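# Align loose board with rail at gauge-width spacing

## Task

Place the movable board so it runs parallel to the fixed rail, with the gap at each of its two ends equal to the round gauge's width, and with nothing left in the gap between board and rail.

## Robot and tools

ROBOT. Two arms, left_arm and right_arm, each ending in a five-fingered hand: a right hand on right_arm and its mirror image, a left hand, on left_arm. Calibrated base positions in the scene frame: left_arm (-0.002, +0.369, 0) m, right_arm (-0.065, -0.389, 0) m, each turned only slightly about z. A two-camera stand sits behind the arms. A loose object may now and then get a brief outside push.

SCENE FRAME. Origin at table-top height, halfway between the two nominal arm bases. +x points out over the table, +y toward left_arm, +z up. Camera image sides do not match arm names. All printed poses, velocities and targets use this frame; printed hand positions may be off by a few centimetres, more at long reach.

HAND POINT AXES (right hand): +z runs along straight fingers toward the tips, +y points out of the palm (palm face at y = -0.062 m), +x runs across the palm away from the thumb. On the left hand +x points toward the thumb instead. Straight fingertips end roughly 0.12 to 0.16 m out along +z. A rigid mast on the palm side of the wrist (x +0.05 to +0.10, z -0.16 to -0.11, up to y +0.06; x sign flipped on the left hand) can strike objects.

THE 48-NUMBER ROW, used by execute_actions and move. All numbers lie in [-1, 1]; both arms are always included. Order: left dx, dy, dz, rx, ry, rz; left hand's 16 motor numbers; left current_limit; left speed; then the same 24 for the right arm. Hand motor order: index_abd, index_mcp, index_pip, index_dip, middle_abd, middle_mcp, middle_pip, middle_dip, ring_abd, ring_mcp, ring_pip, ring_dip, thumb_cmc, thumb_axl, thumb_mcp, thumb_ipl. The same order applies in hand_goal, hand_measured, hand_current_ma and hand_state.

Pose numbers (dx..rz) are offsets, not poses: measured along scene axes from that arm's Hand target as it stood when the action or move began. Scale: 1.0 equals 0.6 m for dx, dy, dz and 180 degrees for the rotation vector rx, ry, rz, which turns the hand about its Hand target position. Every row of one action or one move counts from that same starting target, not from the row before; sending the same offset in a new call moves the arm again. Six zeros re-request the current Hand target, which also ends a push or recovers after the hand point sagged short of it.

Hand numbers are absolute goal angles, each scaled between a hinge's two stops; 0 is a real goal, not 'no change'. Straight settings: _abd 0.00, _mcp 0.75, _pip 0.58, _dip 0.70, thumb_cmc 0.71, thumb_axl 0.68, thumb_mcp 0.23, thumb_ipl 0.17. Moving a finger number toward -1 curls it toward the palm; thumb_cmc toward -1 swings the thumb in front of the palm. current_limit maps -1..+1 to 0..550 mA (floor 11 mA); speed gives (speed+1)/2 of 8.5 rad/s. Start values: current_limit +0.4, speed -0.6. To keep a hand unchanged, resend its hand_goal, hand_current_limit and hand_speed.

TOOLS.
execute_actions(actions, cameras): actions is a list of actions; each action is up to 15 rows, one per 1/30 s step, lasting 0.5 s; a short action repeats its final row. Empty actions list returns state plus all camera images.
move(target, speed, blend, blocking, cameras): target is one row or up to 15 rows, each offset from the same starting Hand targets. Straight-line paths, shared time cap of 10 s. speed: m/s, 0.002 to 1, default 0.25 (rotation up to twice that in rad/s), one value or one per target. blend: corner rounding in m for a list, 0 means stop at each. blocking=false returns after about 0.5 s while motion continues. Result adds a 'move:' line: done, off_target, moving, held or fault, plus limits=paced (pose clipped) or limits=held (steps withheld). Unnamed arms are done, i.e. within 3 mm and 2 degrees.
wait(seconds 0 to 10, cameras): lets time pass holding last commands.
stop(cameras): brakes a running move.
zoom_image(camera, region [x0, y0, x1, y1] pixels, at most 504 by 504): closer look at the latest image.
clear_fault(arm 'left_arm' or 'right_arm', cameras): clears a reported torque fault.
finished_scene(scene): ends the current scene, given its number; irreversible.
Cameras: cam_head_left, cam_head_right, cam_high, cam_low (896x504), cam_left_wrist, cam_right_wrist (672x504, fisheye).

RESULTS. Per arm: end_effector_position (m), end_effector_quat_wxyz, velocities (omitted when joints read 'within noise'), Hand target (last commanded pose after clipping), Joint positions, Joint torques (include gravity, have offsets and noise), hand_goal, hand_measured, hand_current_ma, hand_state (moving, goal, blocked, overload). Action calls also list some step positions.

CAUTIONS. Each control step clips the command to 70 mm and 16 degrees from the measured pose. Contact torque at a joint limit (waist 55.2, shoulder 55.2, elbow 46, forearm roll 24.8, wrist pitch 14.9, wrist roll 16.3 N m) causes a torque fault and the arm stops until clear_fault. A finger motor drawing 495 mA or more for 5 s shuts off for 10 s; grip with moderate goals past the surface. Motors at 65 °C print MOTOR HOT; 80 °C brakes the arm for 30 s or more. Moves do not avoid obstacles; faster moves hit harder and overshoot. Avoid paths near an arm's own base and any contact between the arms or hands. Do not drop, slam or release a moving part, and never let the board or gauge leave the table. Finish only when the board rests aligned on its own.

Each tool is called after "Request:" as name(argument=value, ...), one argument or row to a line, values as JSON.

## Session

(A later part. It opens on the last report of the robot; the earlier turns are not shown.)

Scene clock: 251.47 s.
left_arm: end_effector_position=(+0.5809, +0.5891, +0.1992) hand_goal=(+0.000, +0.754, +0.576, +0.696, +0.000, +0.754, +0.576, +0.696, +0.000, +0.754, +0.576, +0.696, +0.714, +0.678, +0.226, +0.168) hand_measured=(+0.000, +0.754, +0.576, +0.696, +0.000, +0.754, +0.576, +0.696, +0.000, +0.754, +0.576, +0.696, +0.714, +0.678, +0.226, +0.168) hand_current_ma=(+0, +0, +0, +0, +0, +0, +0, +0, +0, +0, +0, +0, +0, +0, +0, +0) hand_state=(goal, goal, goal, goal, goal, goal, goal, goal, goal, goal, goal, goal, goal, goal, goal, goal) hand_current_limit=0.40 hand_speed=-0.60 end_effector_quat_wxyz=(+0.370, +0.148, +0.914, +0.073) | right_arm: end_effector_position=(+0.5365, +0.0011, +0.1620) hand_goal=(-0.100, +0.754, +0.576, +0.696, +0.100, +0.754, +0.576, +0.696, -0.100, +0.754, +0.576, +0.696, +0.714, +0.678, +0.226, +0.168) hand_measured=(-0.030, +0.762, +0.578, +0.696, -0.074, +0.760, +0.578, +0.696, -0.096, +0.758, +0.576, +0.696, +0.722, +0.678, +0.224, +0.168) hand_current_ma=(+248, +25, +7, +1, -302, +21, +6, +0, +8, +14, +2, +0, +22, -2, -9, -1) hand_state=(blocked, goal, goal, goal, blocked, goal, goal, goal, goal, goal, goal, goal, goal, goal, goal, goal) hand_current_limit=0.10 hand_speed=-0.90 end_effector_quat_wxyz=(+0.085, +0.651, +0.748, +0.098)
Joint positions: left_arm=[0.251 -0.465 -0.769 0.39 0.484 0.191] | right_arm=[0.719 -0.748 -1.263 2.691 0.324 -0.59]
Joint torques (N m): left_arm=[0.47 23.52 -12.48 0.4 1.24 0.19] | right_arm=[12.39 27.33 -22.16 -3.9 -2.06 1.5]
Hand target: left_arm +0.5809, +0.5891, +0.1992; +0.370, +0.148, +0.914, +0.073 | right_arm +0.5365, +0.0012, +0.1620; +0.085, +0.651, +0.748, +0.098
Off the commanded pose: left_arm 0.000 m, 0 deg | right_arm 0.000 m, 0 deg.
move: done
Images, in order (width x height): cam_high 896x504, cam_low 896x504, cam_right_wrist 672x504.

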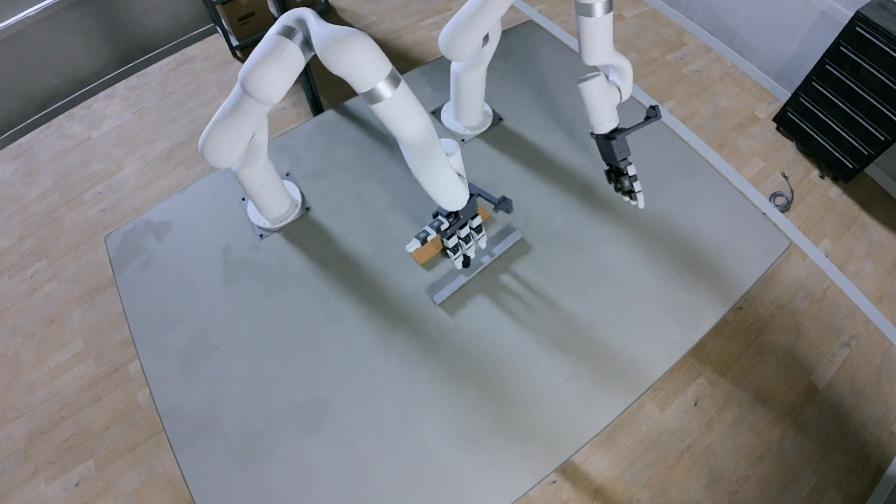

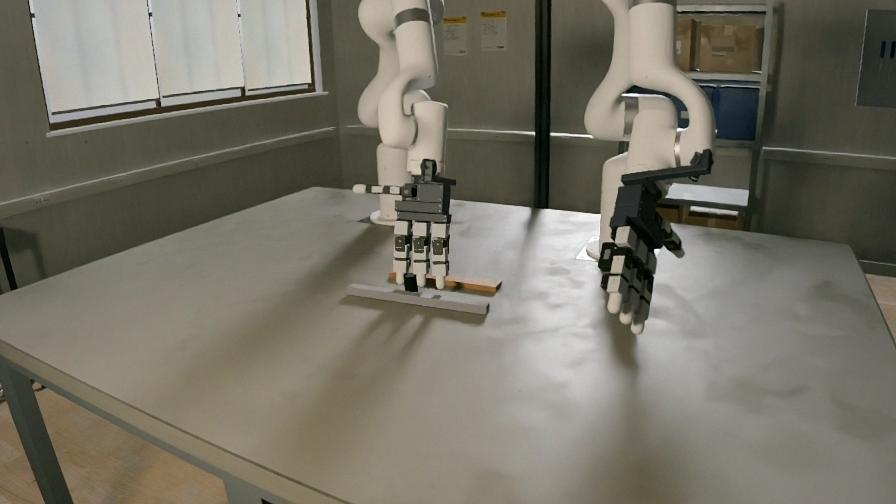

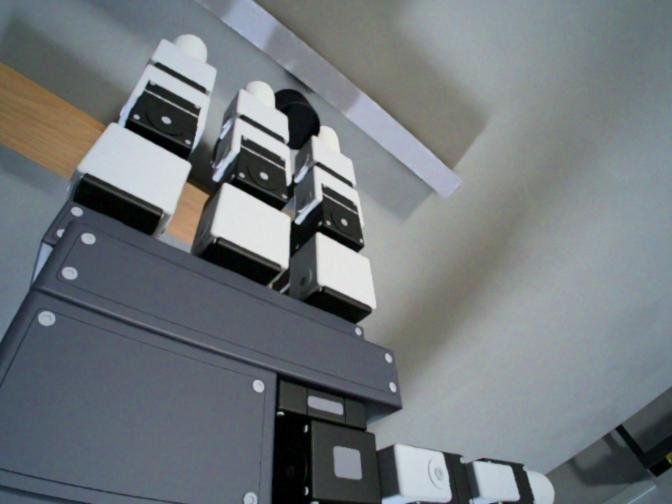

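Request:
move(
  target=[
    [0,0,0,0,0,0,0,0.754,0.576,0.696,0,0.754,0.576,0.696,0,0.754,0.576,0.696,0.714,0.678,0.226,0.168,0.4,-0.6,0,0,-0.0195,0,0,0,-0.1,0.754,0.576,0.696,0.1,0.754,0.576,0.696,-0.1,0.754,0.576,0.696,0.714,0.678,0.226,0.168,0.1,-0.9],
    [0,0,0,0,0,0,0,0.754,0.576,0.696,0,0.754,0.576,0.696,0,0.754,0.576,0.696,0.714,0.678,0.226,0.168,0.4,-0.6,0,0,-0.0195,0,0,0,0.06,0.754,0.576,0.696,-0.16,0.754,0.576,0.696,-0.17,0.754,0.576,0.696,0.714,0.678,0.226,0.168,0.1,-0.96],
  ],
  cameras=["cam_right_wrist","cam_low","cam_high"],
  speed=0.03,
)

Request:
zoom_image(
  camera="cam_low",
  region=[340, 220, 540, 325],
)

Request:
zoom_image(
  camera="cam_right_wrist",
  region=[150, 0, 402, 189],
)

Scene clock: 259.03 s.
left_arm: end_effector_position=(+0.5809, +0.5891, +0.1992) hand_goal=(+0.000, +0.754, +0.576, +0.696, +0.000, +0.754, +0.576, +0.696, +0.000, +0.754, +0.576, +0.696, +0.714, +0.678, +0.226, +0.168) hand_measured=(+0.000, +0.754, +0.576, +0.696, +0.000, +0.754, +0.576, +0.696, +0.000, +0.754, +0.576, +0.696, +0.714, +0.678, +0.226, +0.168) hand_current_ma=(+0, +0, +0, +0, +0, +0, +0, +0, +0, +0, +0, +0, +0, +0, +0, +0) hand_state=(goal, goal, goal, goal, goal, goal, goal, goal, goal, goal, goal, goal, goal, goal, goal, goal) hand_current_limit=0.40 hand_speed=-0.60 end_effector_quat_wxyz=(+0.370, +0.148, +0.914, +0.073) | right_arm: end_effector_position=(+0.5365, +0.0012, +0.1503) hand_goal=(+0.060, +0.754, +0.576, +0.696, -0.160, +0.754, +0.576, +0.696, -0.170, +0.754, +0.576, +0.696, +0.714, +0.678, +0.226, +0.168) hand_measured=(+0.056, +0.760, +0.578, +0.696, -0.156, +0.760, +0.580, +0.696, -0.166, +0.758, +0.576, +0.696, +0.722, +0.678, +0.224, +0.168) hand_current_ma=(-9, +18, +7, +1, +9, +17, +8, +2, +12, +14, +2, +0, +22, -2, -9, -1) hand_state=(goal, goal, goal, goal, goal, goal, goal, goal, goal, goal, goal, goal, goal, goal, goal, goal) hand_current_limit=0.10 hand_speed=-0.96 end_effector_quat_wxyz=(+0.085, +0.651, +0.748, +0.098)
Joint positions: left_arm=[0.251 -0.465 -0.769 0.39 0.484 0.191] | right_arm=[0.719 -0.768 -1.264 2.666 0.307 -0.563]
Joint torques (N m): left_arm=[0.62 23.55 -12.26 0.32 1.21 0.22] | right_arm=[11.21 27.68 -7.19 -3.89 1.22 1.4]
Hand target: left_arm +0.5809, +0.5891, +0.1992; +0.370, +0.148, +0.914, +0.073 | right_arm +0.5365, +0.0012, +0.1503; +0.085, +0.651, +0.748, +0.098
Off the commanded pose: left_arm 0.000 m, 0 deg | right_arm 0.000 m, 0 deg.
move: done
Images, in order (width x height): cam_high 896x504, cam_low 896x504, cam_right_wrist 672x504.

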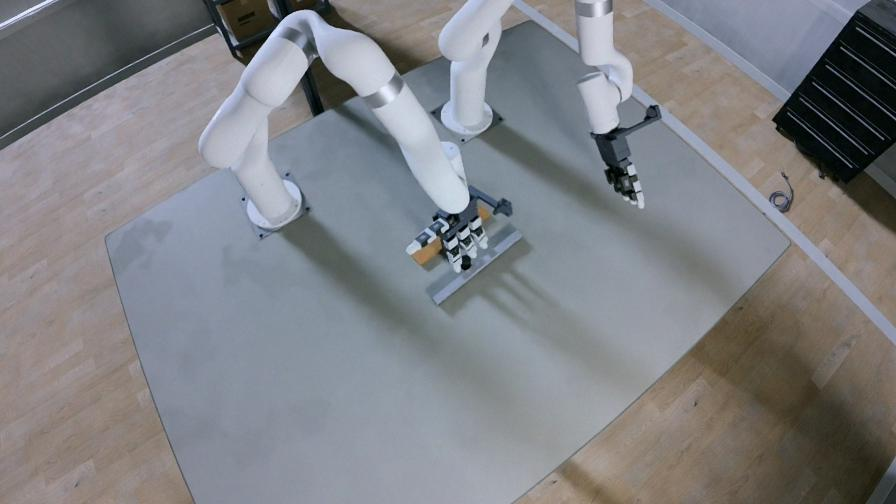

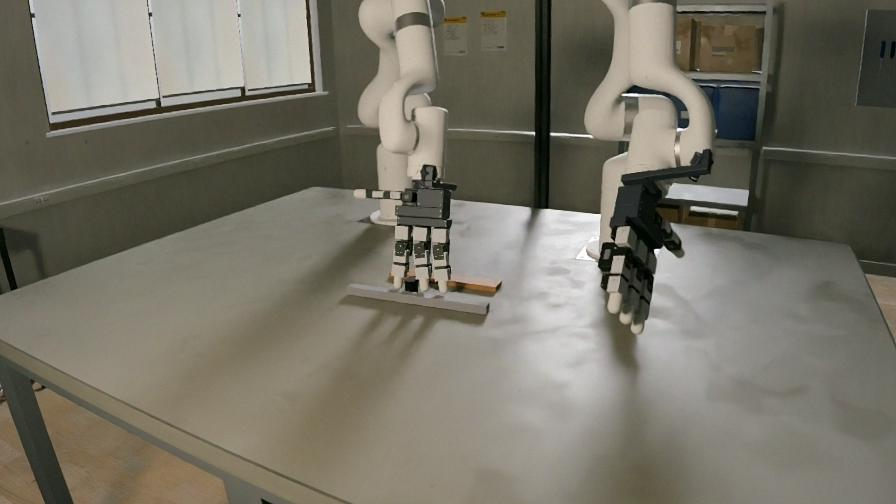

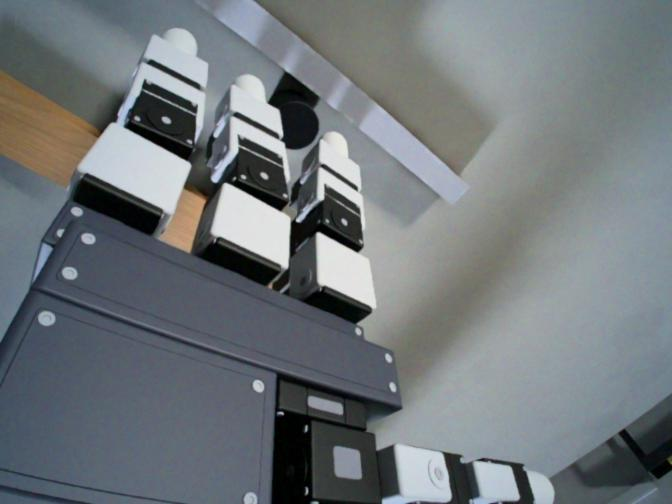

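Scaled by 2.520 from the camera's 896x504 image, which has a finer 1280x720 frame.

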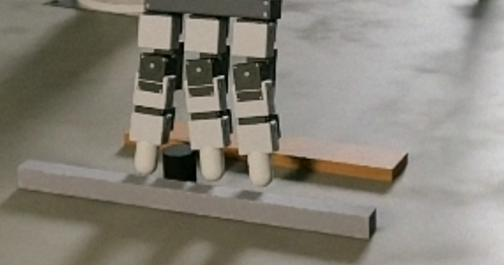

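Scaled by 2.000 from the camera's 672x504 image, which has a finer 960x720 frame.

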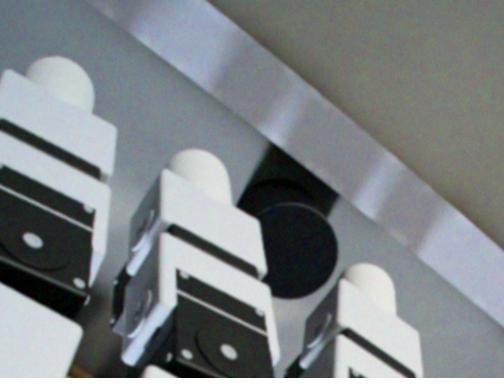

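Request:
move(
  target=[
    [0,0,0,0,0,0,0,0.754,0.576,0.696,0,0.754,0.576,0.696,0,0.754,0.576,0.696,0.714,0.678,0.226,0.168,0.4,-0.6,0,0,0.1,0,0,0,0.06,0.754,0.576,0.696,-0.16,0.754,0.576,0.696,-0.17,0.754,0.576,0.696,0.714,0.678,0.226,0.168,0.1,-0.96],
    [0,0,0,0,0,0,0,0.754,0.576,0.696,0,0.754,0.576,0.696,0,0.754,0.576,0.696,0.714,0.678,0.226,0.168,0.4,-0.6,-0.161,0.13,0.22,0,-0.0833,0,0,0.754,0.576,0.696,0,0.754,0.576,0.696,0,0.754,0.576,0.696,0.714,0.678,0.226,0.168,0.4,-0.6],
  ],
  cameras=["cam_right_wrist","cam_low","cam_high"],
  speed=[0.06,0.15],
)

Request:
zoom_image(
  camera="cam_low",
  region=[340, 220, 540, 325],
)

Request:
zoom_image(
  camera="cam_right_wrist",
  region=[200, 0, 600, 300],
)

Request:
zoom_image(
  camera="cam_high",
  region=[400, 190, 530, 310],
)

Scene clock: 275.13 s.
left_arm: end_effector_position=(+0.5809, +0.5891, +0.1992) hand_goal=(+0.000, +0.754, +0.576, +0.696, +0.000, +0.754, +0.576, +0.696, +0.000, +0.754, +0.576, +0.696, +0.714, +0.678, +0.226, +0.168) hand_measured=(+0.000, +0.754, +0.576, +0.696, +0.000, +0.754, +0.576, +0.696, +0.000, +0.754, +0.576, +0.696, +0.714, +0.678, +0.226, +0.168) hand_current_ma=(+0, +0, +0, +0, +0, +0, +0, +0, +0, +0, +0, +0, +0, +0, +0, +0) hand_state=(goal, goal, goal, goal, goal, goal, goal, goal, goal, goal, goal, goal, goal, goal, goal, goal) hand_current_limit=0.40 hand_speed=-0.60 end_effector_quat_wxyz=(+0.370, +0.148, +0.914, +0.073) | right_arm: end_effector_position=(+0.4399, +0.0792, +0.2823) hand_goal=(+0.000, +0.754, +0.576, +0.696, +0.000, +0.754, +0.576, +0.696, +0.000, +0.754, +0.576, +0.696, +0.714, +0.678, +0.226, +0.168) hand_measured=(+0.002, +0.758, +0.578, +0.696, -0.004, +0.758, +0.578, +0.696, -0.004, +0.758, +0.576, +0.696, +0.720, +0.678, +0.224, +0.168) hand_current_ma=(+7, +14, +7, +1, -8, +13, +8, +2, -8, +12, +2, +0, +21, -2, -9, -1) hand_state=(goal, goal, goal, goal, goal, goal, goal, goal, goal, goal, goal, goal, goal, goal, goal, goal) hand_current_limit=0.40 hand_speed=-0.60 end_effector_quat_wxyz=(+0.182, +0.632, +0.731, +0.182)
Joint positions: left_arm=[0.251 -0.465 -0.769 0.39 0.484 0.191] | right_arm=[0.987 -0.551 -1.154 2.117 0.475 0.161]
Joint torques (N m): left_arm=[0.39 23.97 -12.22 0.19 1.13 0.26] | right_arm=[14.56 47.88 -8.56 -4.02 1.97 1.43]
Hand target: left_arm +0.5809, +0.5891, +0.1992; +0.370, +0.148, +0.914, +0.073 | right_arm +0.4399, +0.0792, +0.2823; +0.182, +0.632, +0.731, +0.182
Off the commanded pose: left_arm 0.000 m, 0 deg | right_arm 0.000 m, 0 deg.
move: done
Images, in order (width x height): cam_high 896x504, cam_low 896x504, cam_right_wrist 672x504.

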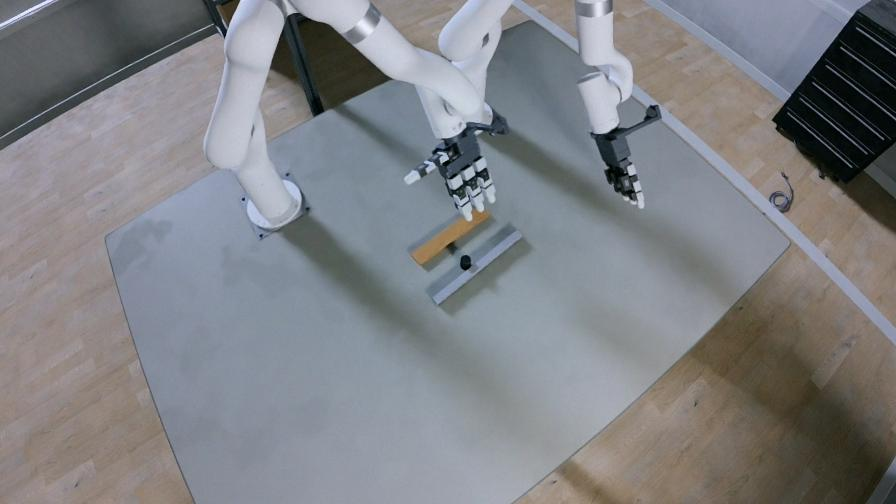

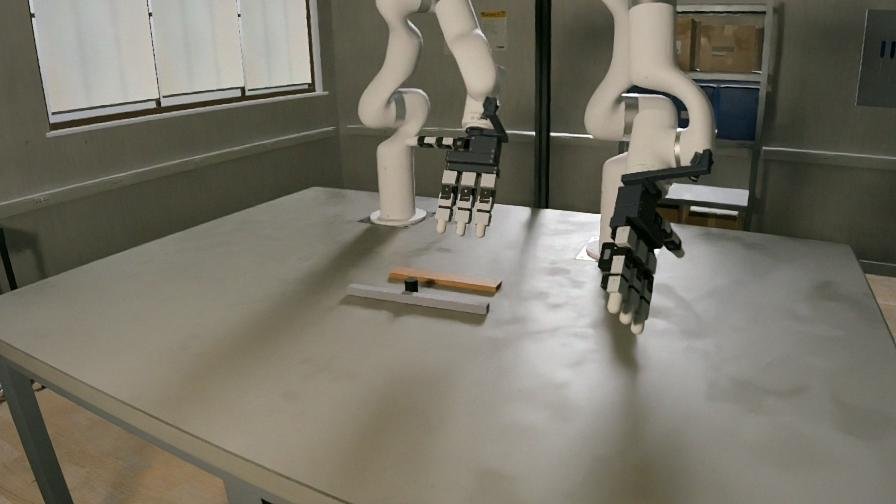

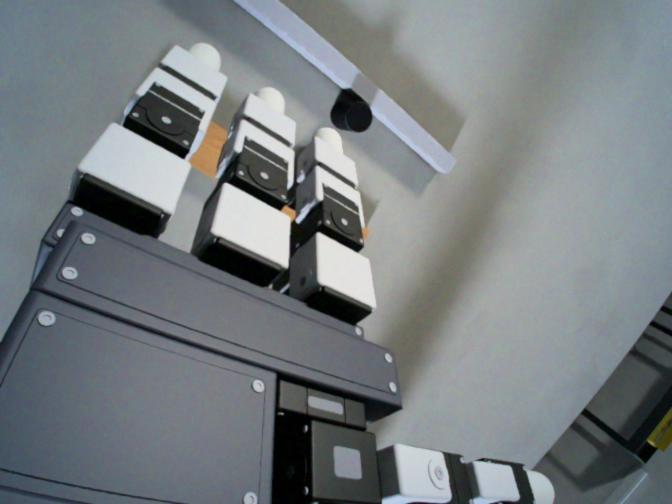

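Scaled by 2.520 from the camera's 896x504 image, which has a finer 1280x720 frame.

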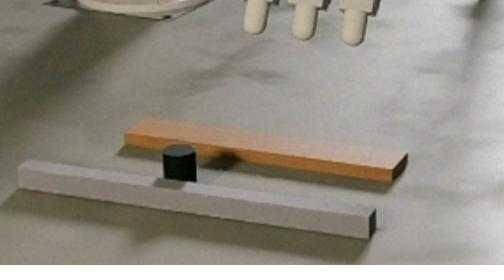

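Scaled by 1.260 from the camera's 672x504 image, which has a finer 960x720 frame.

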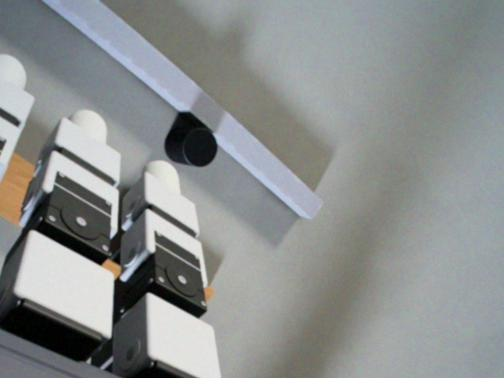

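Scaled by 3.877 from the camera's 896x504 image, which has a finer 1280x720 frame.

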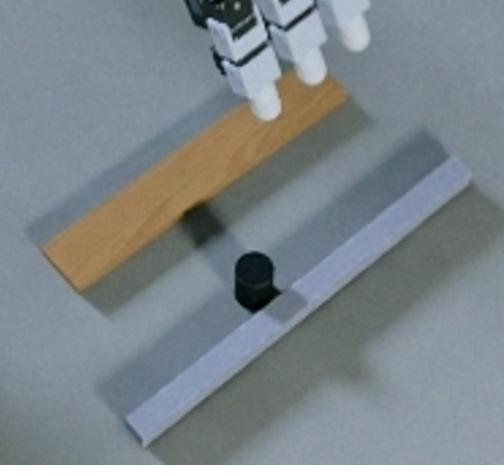

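Request:
move(
  target=[
    [0,0,0,0,0,0,0,0.754,0.576,0.696,0,0.754,0.576,0.696,0,0.754,0.576,0.696,0.714,0.678,0.226,0.168,0.4,-0.6,-0.16,-0.202,0,0,0,0,0,0.754,0.576,0.696,0,0.754,0.576,0.696,0,0.754,0.576,0.696,0.714,0.678,0.226,0.168,0.4,-0.6],
    [0,0,0,0,0,0,0,0.754,0.576,0.696,0,0.754,0.576,0.696,0,0.754,0.576,0.696,0.714,0.678,0.226,0.168,0.4,-0.6,-0.16,-0.202,-0.2,0,0,0,0,0.754,0.576,0.696,0,0.754,0.576,0.696,0,0.754,0.576,0.696,0.714,0.678,0.226,0.168,0.4,-0.6],
  ],
  cameras=["cam_right_wrist","cam_low","cam_high"],
  speed=[0.2,0.1],
)

Request:
zoom_image(
  camera="cam_low",
  region=[340, 200, 540, 325],
)

Request:
zoom_image(
  camera="cam_high",
  region=[400, 190, 530, 310],
)

Scene clock: 301.37 s.
left_arm: end_effector_position=(+0.5809, +0.5891, +0.1992) hand_goal=(+0.000, +0.754, +0.576, +0.696, +0.000, +0.754, +0.576, +0.696, +0.000, +0.754, +0.576, +0.696, +0.714, +0.678, +0.226, +0.168) hand_measured=(+0.000, +0.754, +0.576, +0.696, +0.000, +0.754, +0.576, +0.696, +0.000, +0.754, +0.576, +0.696, +0.714, +0.678, +0.226, +0.168) hand_current_ma=(+0, +0, +0, +0, +0, +0, +0, +0, +0, +0, +0, +0, +0, +0, +0, +0) hand_state=(goal, goal, goal, goal, goal, goal, goal, goal, goal, goal, goal, goal, goal, goal, goal, goal) hand_current_limit=0.40 hand_speed=-0.60 end_effector_quat_wxyz=(+0.370, +0.148, +0.914, +0.073) | right_arm: end_effector_position=(+0.3440, -0.0419, +0.1624) hand_goal=(+0.000, +0.754, +0.576, +0.696, +0.000, +0.754, +0.576, +0.696, +0.000, +0.754, +0.576, +0.696, +0.714, +0.678, +0.226, +0.168) hand_measured=(+0.002, +0.758, +0.578, +0.696, -0.002, +0.758, +0.578, +0.696, -0.002, +0.758, +0.576, +0.696, +0.720, +0.678, +0.224, +0.168) hand_current_ma=(+6, +14, +7, +1, -7, +13, +8, +2, -7, +12, +2, +0, +21, -2, -9, -1) hand_state=(goal, goal, goal, goal, goal, goal, goal, goal, goal, goal, goal, goal, goal, goal, goal, goal) hand_current_limit=0.40 hand_speed=-0.60 end_effector_quat_wxyz=(+0.182, +0.632, +0.731, +0.182)
Joint positions: left_arm=[0.251 -0.465 -0.769 0.39 0.484 0.191] | right_arm=[1.015 -0.517 -0.694 1.233 0.437 1.158]
Joint torques (N m): left_arm=[0.44 23.79 -12.27 0.34 1.12 0.26] | right_arm=[0.31 15.26 -6.82 -3.22 2.58 1.32]
Hand target: left_arm +0.5809, +0.5891, +0.1992; +0.370, +0.148, +0.914, +0.073 | right_arm +0.3439, -0.0420, +0.1623; +0.182, +0.632, +0.731, +0.182
Off the commanded pose: left_arm 0.000 m, 0 deg | right_arm 0.000 m, 0 deg.
move: done
Images, in order (width x height): cam_high 896x504, cam_low 896x504, cam_right_wrist 672x504.

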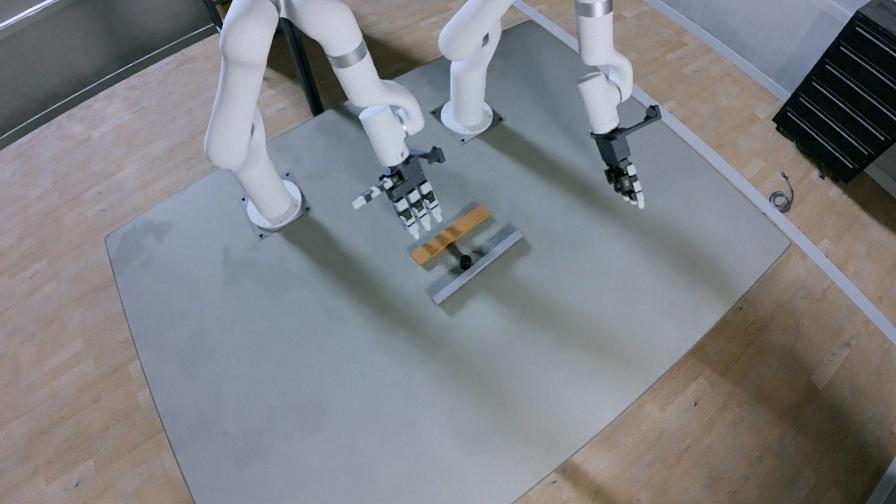

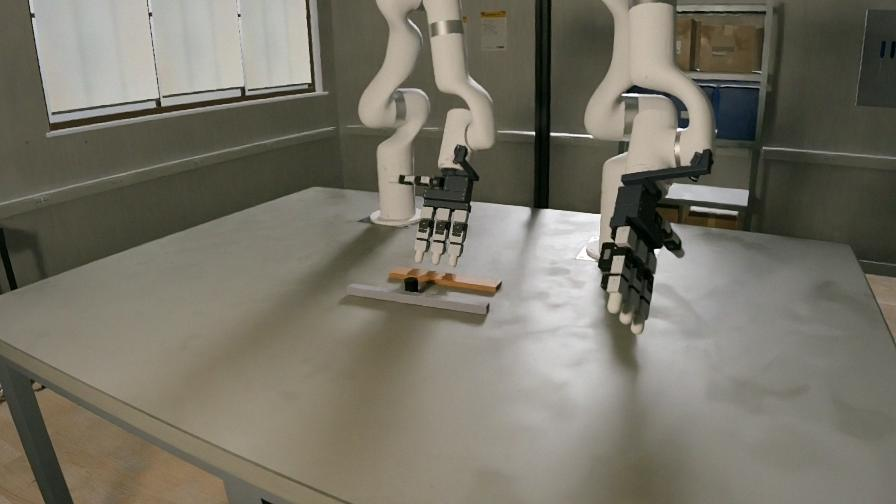

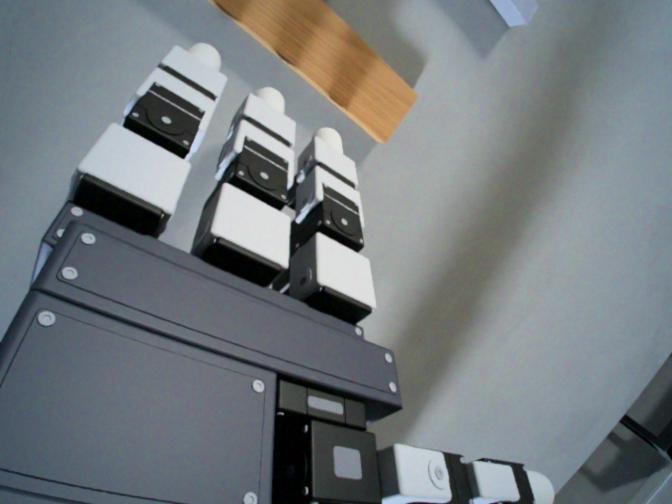

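Scaled by 2.520 from the camera's 896x504 image, which has a finer 1280x720 frame.

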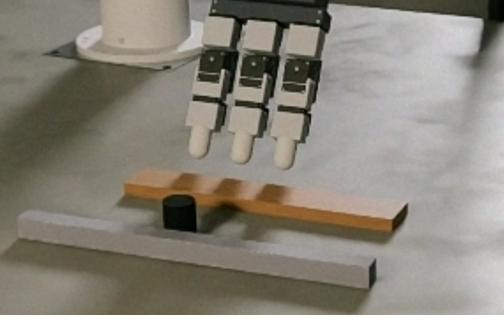

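Scaled by 3.877 from the camera's 896x504 image, which has a finer 1280x720 frame.

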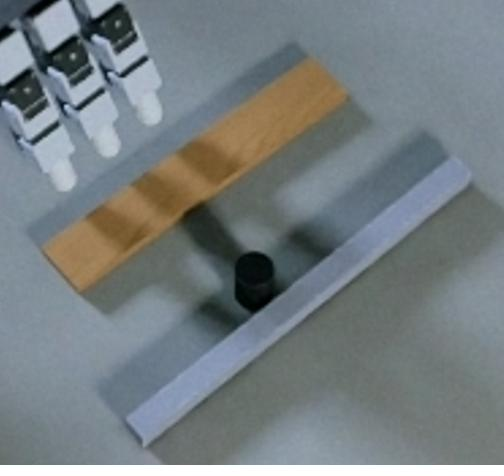

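Request:
move(
  target=[
    [0,0,0,0,0,0,0,0.754,0.576,0.696,0,0.754,0.576,0.696,0,0.754,0.576,0.696,0.714,0.678,0.226,0.168,0.4,-0.6,0,0.0425,-0.017,0,0,0,0,0.754,0.576,0.696,0,0.754,0.576,0.696,0,0.754,0.576,0.696,0.714,0.678,0.226,0.168,0.4,-0.6],
    [0,0,0,0,0,0,0,0.754,0.576,0.696,0,0.754,0.576,0.696,0,0.754,0.576,0.696,0.714,0.678,0.226,0.168,0.4,-0.6,0.04,0.048,-0.017,0,0,0,0,0.754,0.576,0.696,0,0.754,0.576,0.696,0,0.754,0.576,0.696,0.714,0.678,0.226,0.168,0.4,-0.6],
  ],
  cameras=["cam_right_wrist","cam_low","cam_high"],
  speed=[0.1,0.05],
)

Request:
zoom_image(
  camera="cam_low",
  region=[340, 200, 540, 325],
)

Request:
zoom_image(
  camera="cam_high",
  region=[400, 190, 530, 310],
)

Scene clock: 323.07 s.
left_arm: end_effector_position=(+0.5809, +0.5891, +0.1992) hand_goal=(+0.000, +0.754, +0.576, +0.696, +0.000, +0.754, +0.576, +0.696, +0.000, +0.754, +0.576, +0.696, +0.714, +0.678, +0.226, +0.168) hand_measured=(+0.000, +0.754, +0.576, +0.696, +0.000, +0.754, +0.576, +0.696, +0.000, +0.754, +0.576, +0.696, +0.714, +0.678, +0.226, +0.168) hand_current_ma=(+0, +0, +0, +0, +0, +0, +0, +0, +0, +0, +0, +0, +0, +0, +0, +0) hand_state=(goal, goal, goal, goal, goal, goal, goal, goal, goal, goal, goal, goal, goal, goal, goal, goal) hand_current_limit=0.40 hand_speed=-0.60 end_effector_quat_wxyz=(+0.370, +0.148, +0.914, +0.073) | right_arm: end_effector_position=(+0.3679, -0.0132, +0.1521) hand_goal=(+0.000, +0.754, +0.576, +0.696, +0.000, +0.754, +0.576, +0.696, +0.000, +0.754, +0.576, +0.696, +0.714, +0.678, +0.226, +0.168) hand_measured=(+0.002, +0.760, +0.578, +0.696, -0.002, +0.758, +0.578, +0.696, -0.002, +0.758, +0.576, +0.696, +0.720, +0.678, +0.224, +0.168) hand_current_ma=(+6, +18, +8, +1, -6, +13, +8, +2, -7, +12, +2, +0, +21, -2, -9, -1) hand_state=(goal, goal, goal, goal, goal, goal, goal, goal, goal, goal, goal, goal, goal, goal, goal, goal) hand_current_limit=0.40 hand_speed=-0.60 end_effector_quat_wxyz=(+0.182, +0.632, +0.731, +0.182)
Joint positions: left_arm=[0.251 -0.465 -0.769 0.39 0.484 0.191] | right_arm=[1.004 -0.597 -0.801 1.278 0.426 1.097]
Joint torques (N m): left_arm=[0.34 23.9 -12.46 0.2 1.1 0.26] | right_arm=[-14.7 18.58 -19.43 3.79 -1.05 -1.4]
Hand target: left_arm +0.5809, +0.5891, +0.1992; +0.370, +0.148, +0.914, +0.073 | right_arm +0.3679, -0.0132, +0.1521; +0.182, +0.632, +0.731, +0.182
Off the commanded pose: left_arm 0.000 m, 0 deg | right_arm 0.000 m, 0 deg.
move: done
Images, in order (width x height): cam_high 896x504, cam_low 896x504, cam_right_wrist 672x504.

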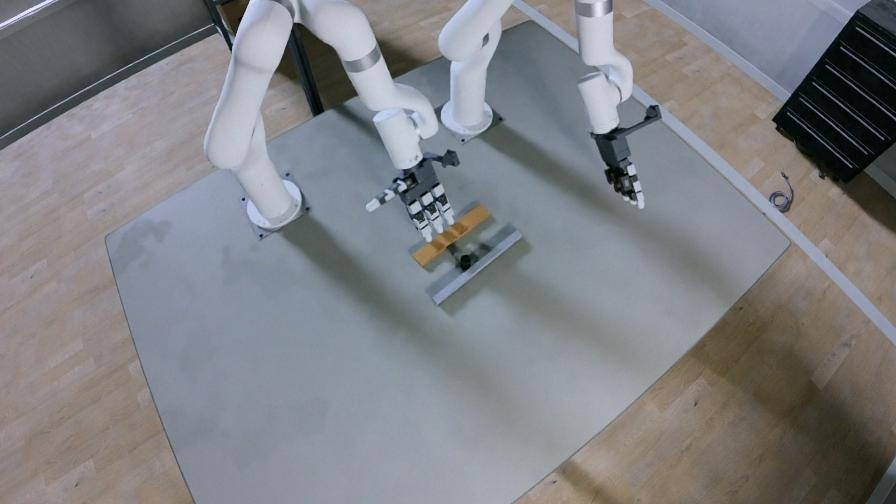

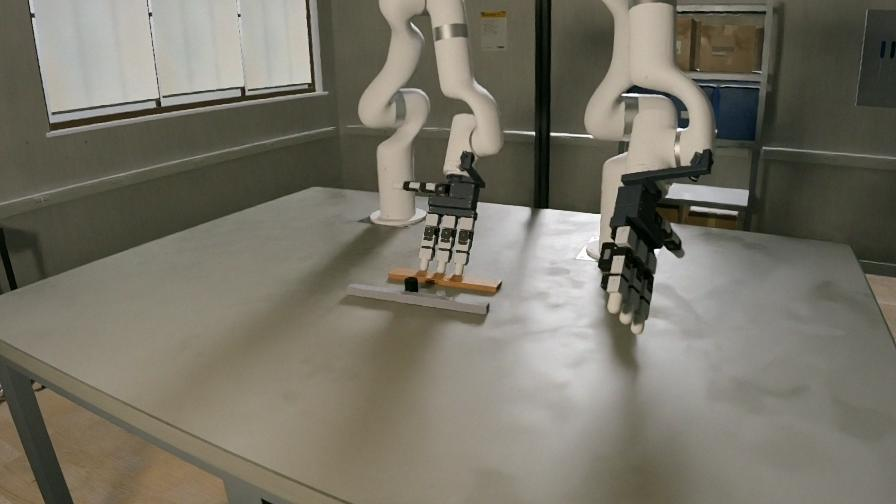

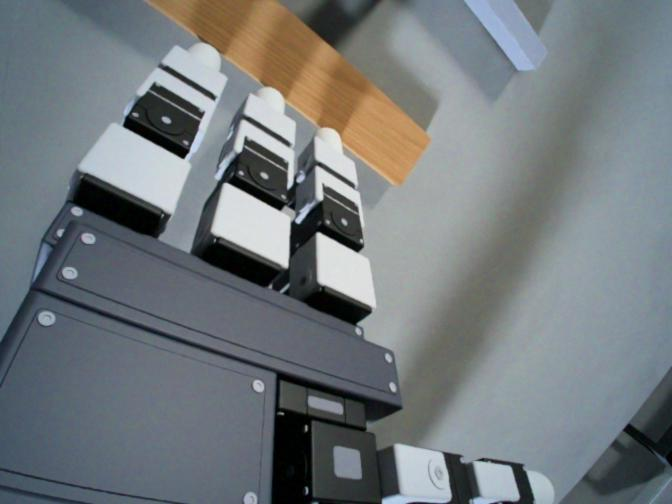

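Scaled by 2.520 from the camera's 896x504 image, which has a finer 1280x720 frame.

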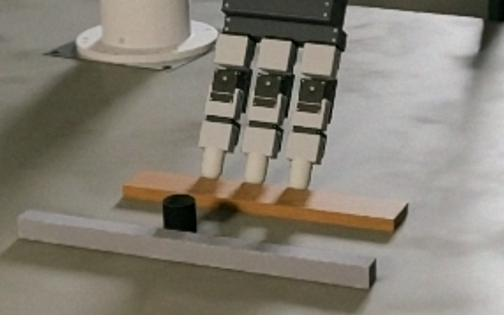

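Scaled by 3.877 from the camera's 896x504 image, which has a finer 1280x720 frame.

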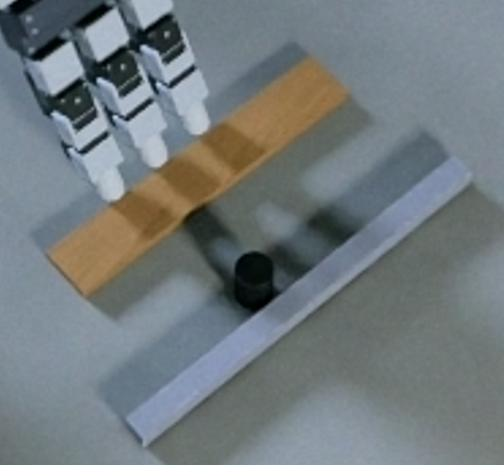

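Request:
zoom_image(
  camera="cam_low",
  region=[400, 245, 480, 295],
)

Request:
zoom_image(
  camera="cam_right_wrist",
  region=[150, 0, 470, 240],
)

Scaled by 6.300 from the camera's 896x504 image, which has a finer 1280x720 frame.

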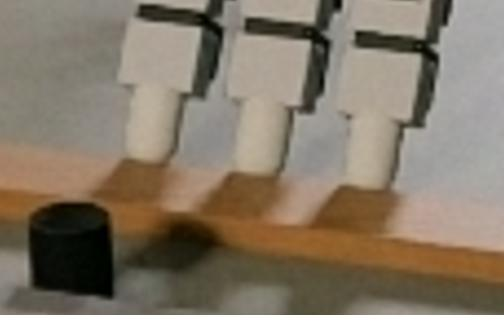

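Scaled by 1.575 from the camera's 672x504 image, which has a finer 960x720 frame.

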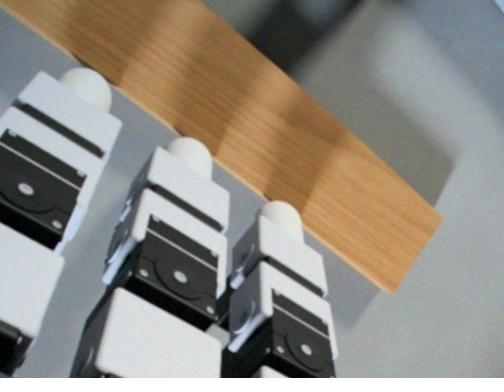

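Request:
move(
  target=[0,0,0,0,0,0,0,0.754,0.576,0.696,0,0.754,0.576,0.696,0,0.754,0.576,0.696,0.714,0.678,0.226,0.168,0.4,-0.6,0.09,0.0126,0,0,0,0,0,0.754,0.576,0.696,0,0.754,0.576,0.696,0,0.754,0.576,0.696,0.714,0.678,0.226,0.168,0.4,-0.6],
  cameras=["cam_right_wrist","cam_low","cam_high"],
  speed=0.04,
)

Request:
zoom_image(
  camera="cam_low",
  region=[340, 200, 540, 325],
)

Request:
zoom_image(
  camera="cam_high",
  region=[400, 190, 530, 310],
)

Request:
zoom_image(
  camera="cam_right_wrist",
  region=[150, 0, 470, 240],
)

Scene clock: 333.53 s.
left_arm: end_effector_position=(+0.5809, +0.5891, +0.1992) hand_goal=(+0.000, +0.754, +0.576, +0.696, +0.000, +0.754, +0.576, +0.696, +0.000, +0.754, +0.576, +0.696, +0.714, +0.678, +0.226, +0.168) hand_measured=(+0.000, +0.754, +0.576, +0.696, +0.000, +0.754, +0.576, +0.696, +0.000, +0.754, +0.576, +0.696, +0.714, +0.678, +0.226, +0.168) hand_current_ma=(+0, +0, +0, +0, +0, +0, +0, +0, +0, +0, +0, +0, +0, +0, +0, +0) hand_state=(goal, goal, goal, goal, goal, goal, goal, goal, goal, goal, goal, goal, goal, goal, goal, goal) hand_current_limit=0.40 hand_speed=-0.60 end_effector_quat_wxyz=(+0.370, +0.148, +0.914, +0.073) | right_arm: end_effector_position=(+0.4219, -0.0057, +0.1521) hand_goal=(+0.000, +0.754, +0.576, +0.696, +0.000, +0.754, +0.576, +0.696, +0.000, +0.754, +0.576, +0.696, +0.714, +0.678, +0.226, +0.168) hand_measured=(+0.002, +0.760, +0.578, +0.696, -0.002, +0.758, +0.578, +0.696, -0.002, +0.758, +0.576, +0.696, +0.720, +0.678, +0.224, +0.168) hand_current_ma=(+6, +19, +8, +1, -6, +14, +8, +2, -7, +13, +2, +0, +21, -2, -9, -1) hand_state=(goal, goal, goal, goal, goal, goal, goal, goal, goal, goal, goal, goal, goal, goal, goal, goal) hand_current_limit=0.40 hand_speed=-0.60 end_effector_quat_wxyz=(+0.182, +0.632, +0.731, +0.182)
Joint positions: left_arm=[0.251 -0.465 -0.769 0.39 0.484 0.191] | right_arm=[0.92 -0.652 -0.909 1.3 0.393 0.984]
Joint torques (N m): left_arm=[0.44 24.12 -12.45 0.42 1.1 0.24] | right_arm=[-14.27 20.67 -19.69 3.93 -0.9 -1.42]
Hand target: left_arm +0.5809, +0.5891, +0.1992; +0.370, +0.148, +0.914, +0.073 | right_arm +0.4219, -0.0057, +0.1521; +0.182, +0.632, +0.731, +0.182
Off the commanded pose: left_arm 0.000 m, 0 deg | right_arm 0.000 m, 0 deg.
move: done
Images, in order (width x height): cam_high 896x504, cam_low 896x504, cam_right_wrist 672x504.

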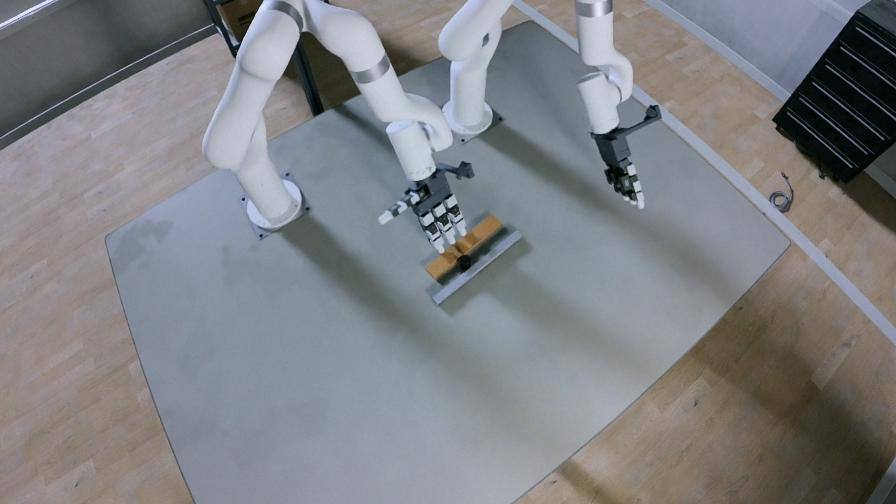

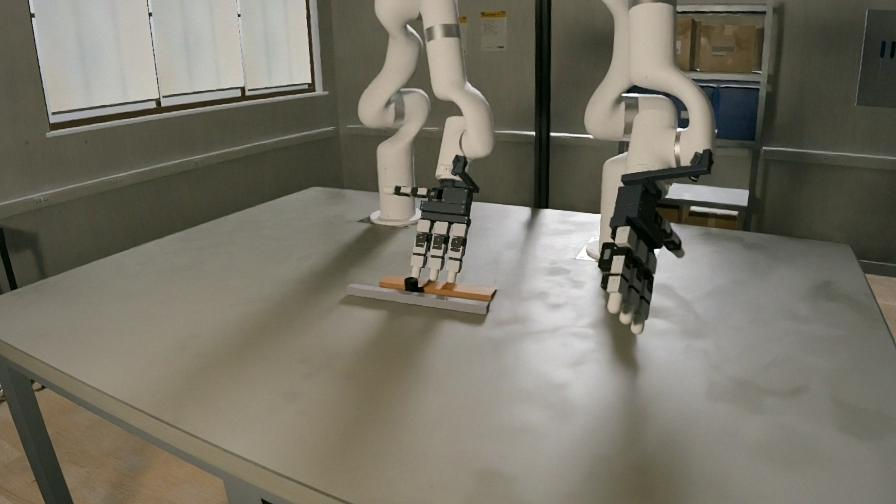

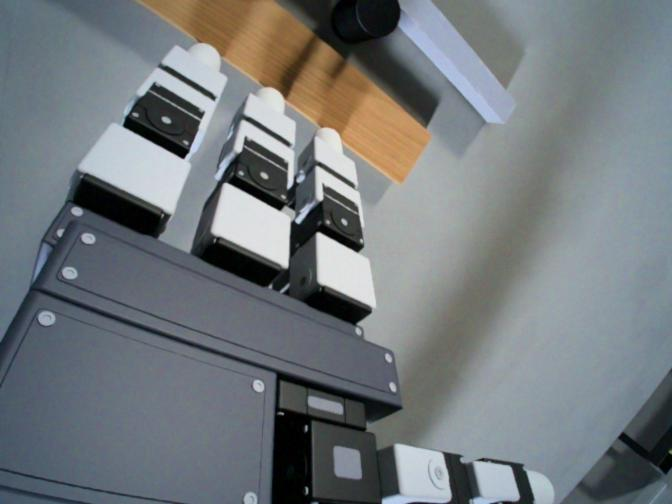

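Scaled by 2.520 from the camera's 896x504 image, which has a finer 1280x720 frame.

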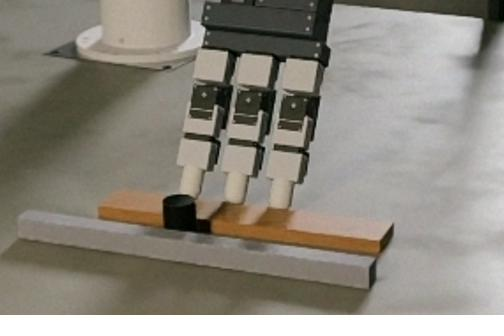

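Scaled by 3.877 from the camera's 896x504 image, which has a finer 1280x720 frame.

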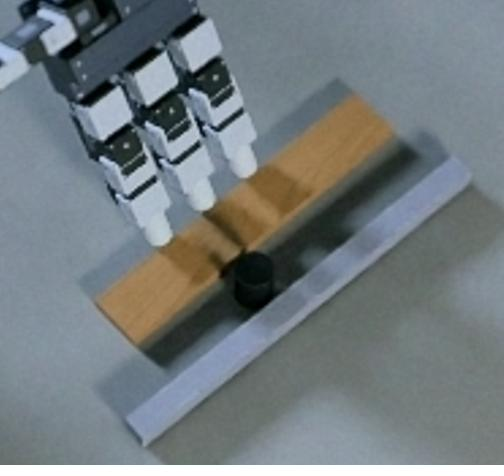

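Scaled by 1.575 from the camera's 672x504 image, which has a finer 960x720 frame.

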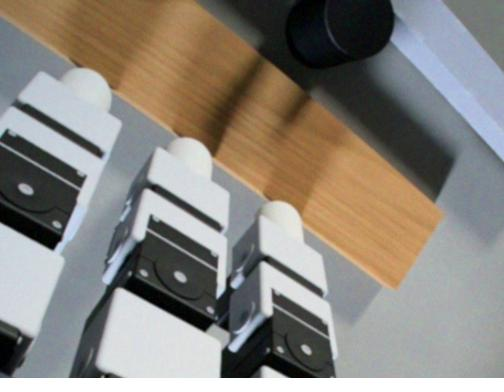

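Request:
move(
  target=[0,0,0,0,0,0,0,0.754,0.576,0.696,0,0.754,0.576,0.696,0,0.754,0.576,0.696,0.714,0.678,0.226,0.168,0.4,-0.6,0.0133,0.0018,0,0,0,0,0,0.754,0.576,0.696,0,0.754,0.576,0.696,0,0.754,0.576,0.696,0.714,0.678,0.226,0.168,0.4,-0.6],
  cameras=["cam_right_wrist","cam_high"],
  speed=0.03,
)

Request:
zoom_image(
  camera="cam_high",
  region=[400, 190, 530, 310],
)

Request:
zoom_image(
  camera="cam_right_wrist",
  region=[250, 0, 470, 165],
)

Scene clock: 339.47 s.
left_arm: end_effector_position=(+0.5809, +0.5891, +0.1992) hand_goal=(+0.000, +0.754, +0.576, +0.696, +0.000, +0.754, +0.576, +0.696, +0.000, +0.754, +0.576, +0.696, +0.714, +0.678, +0.226, +0.168) hand_measured=(+0.000, +0.754, +0.576, +0.696, +0.000, +0.754, +0.576, +0.696, +0.000, +0.754, +0.576, +0.696, +0.714, +0.678, +0.226, +0.168) hand_current_ma=(+0, +0, +0, +0, +0, +0, +0, +0, +0, +0, +0, +0, +0, +0, +0, +0) hand_state=(goal, goal, goal, goal, goal, goal, goal, goal, goal, goal, goal, goal, goal, goal, goal, goal) hand_current_limit=0.40 hand_speed=-0.60 end_effector_quat_wxyz=(+0.370, +0.148, +0.914, +0.073) | right_arm: end_effector_position=(+0.4299, -0.0046, +0.1521) hand_goal=(+0.000, +0.754, +0.576, +0.696, +0.000, +0.754, +0.576, +0.696, +0.000, +0.754, +0.576, +0.696, +0.714, +0.678, +0.226, +0.168) hand_measured=(+0.002, +0.760, +0.578, +0.696, -0.002, +0.758, +0.578, +0.696, -0.002, +0.758, +0.576, +0.696, +0.720, +0.678, +0.224, +0.168) hand_current_ma=(+6, +19, +8, +1, -6, +14, +8, +2, -7, +13, +2, +0, +21, -2, -9, -1) hand_state=(goal, goal, goal, goal, goal, goal, goal, goal, goal, goal, goal, goal, goal, goal, goal, goal) hand_current_limit=0.40 hand_speed=-0.60 end_effector_quat_wxyz=(+0.182, +0.632, +0.731, +0.182)
Joint positions: left_arm=[0.251 -0.465 -0.769 0.39 0.484 0.191] | right_arm=[0.909 -0.661 -0.926 1.307 0.388 0.966]
Joint torques (N m): left_arm=[0.17 24.69 -12.21 0.28 1.09 0.2] | right_arm=[-14.27 21.05 -19.77 4.19 -0.93 -1.37]
Hand target: left_arm +0.5809, +0.5891, +0.1992; +0.370, +0.148, +0.914, +0.073 | right_arm +0.4299, -0.0046, +0.1521; +0.182, +0.632, +0.731, +0.182
Off the commanded pose: left_arm 0.000 m, 0 deg | right_arm 0.000 m, 0 deg.
move: done
Images, in order (width x height): cam_high 896x504, cam_right_wrist 672x504.

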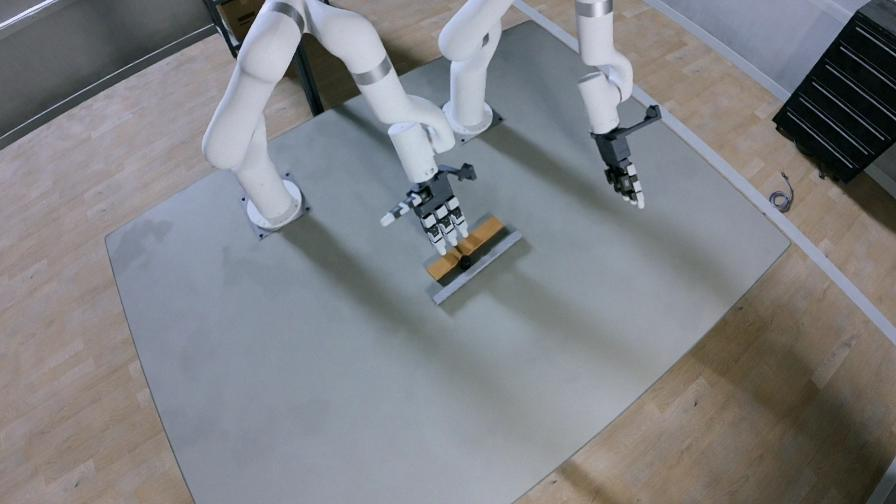

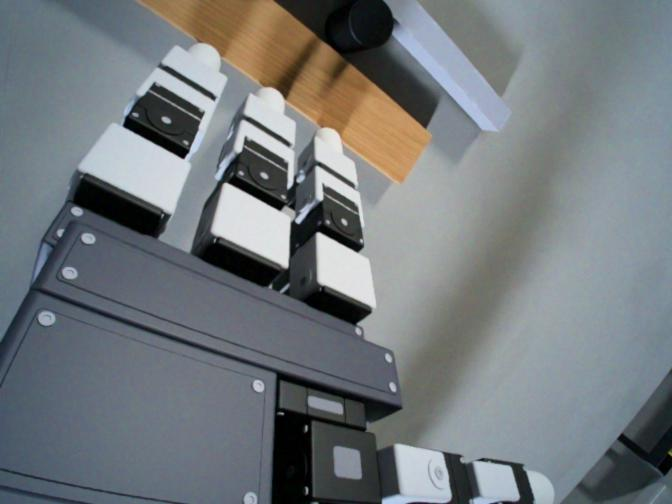

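Scaled by 3.877 from the camera's 896x504 image, which has a finer 1280x720 frame.

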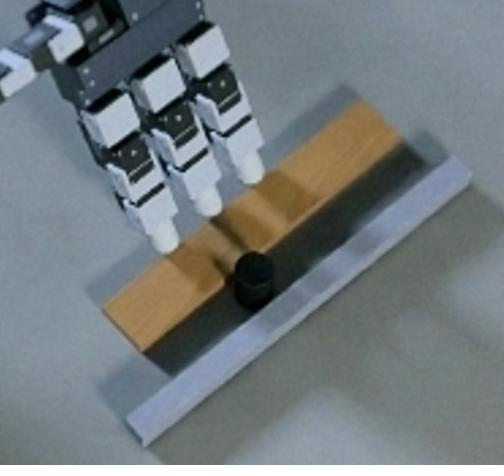

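Scaled by 2.291 from the camera's 672x504 image, which has a finer 960x720 frame.

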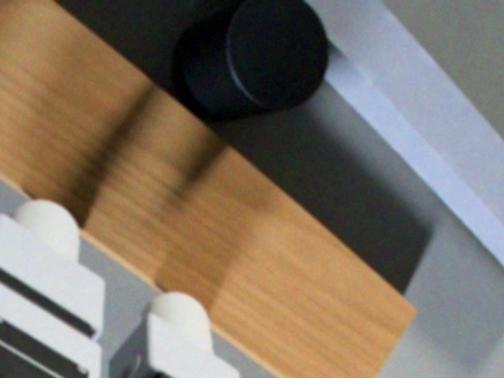

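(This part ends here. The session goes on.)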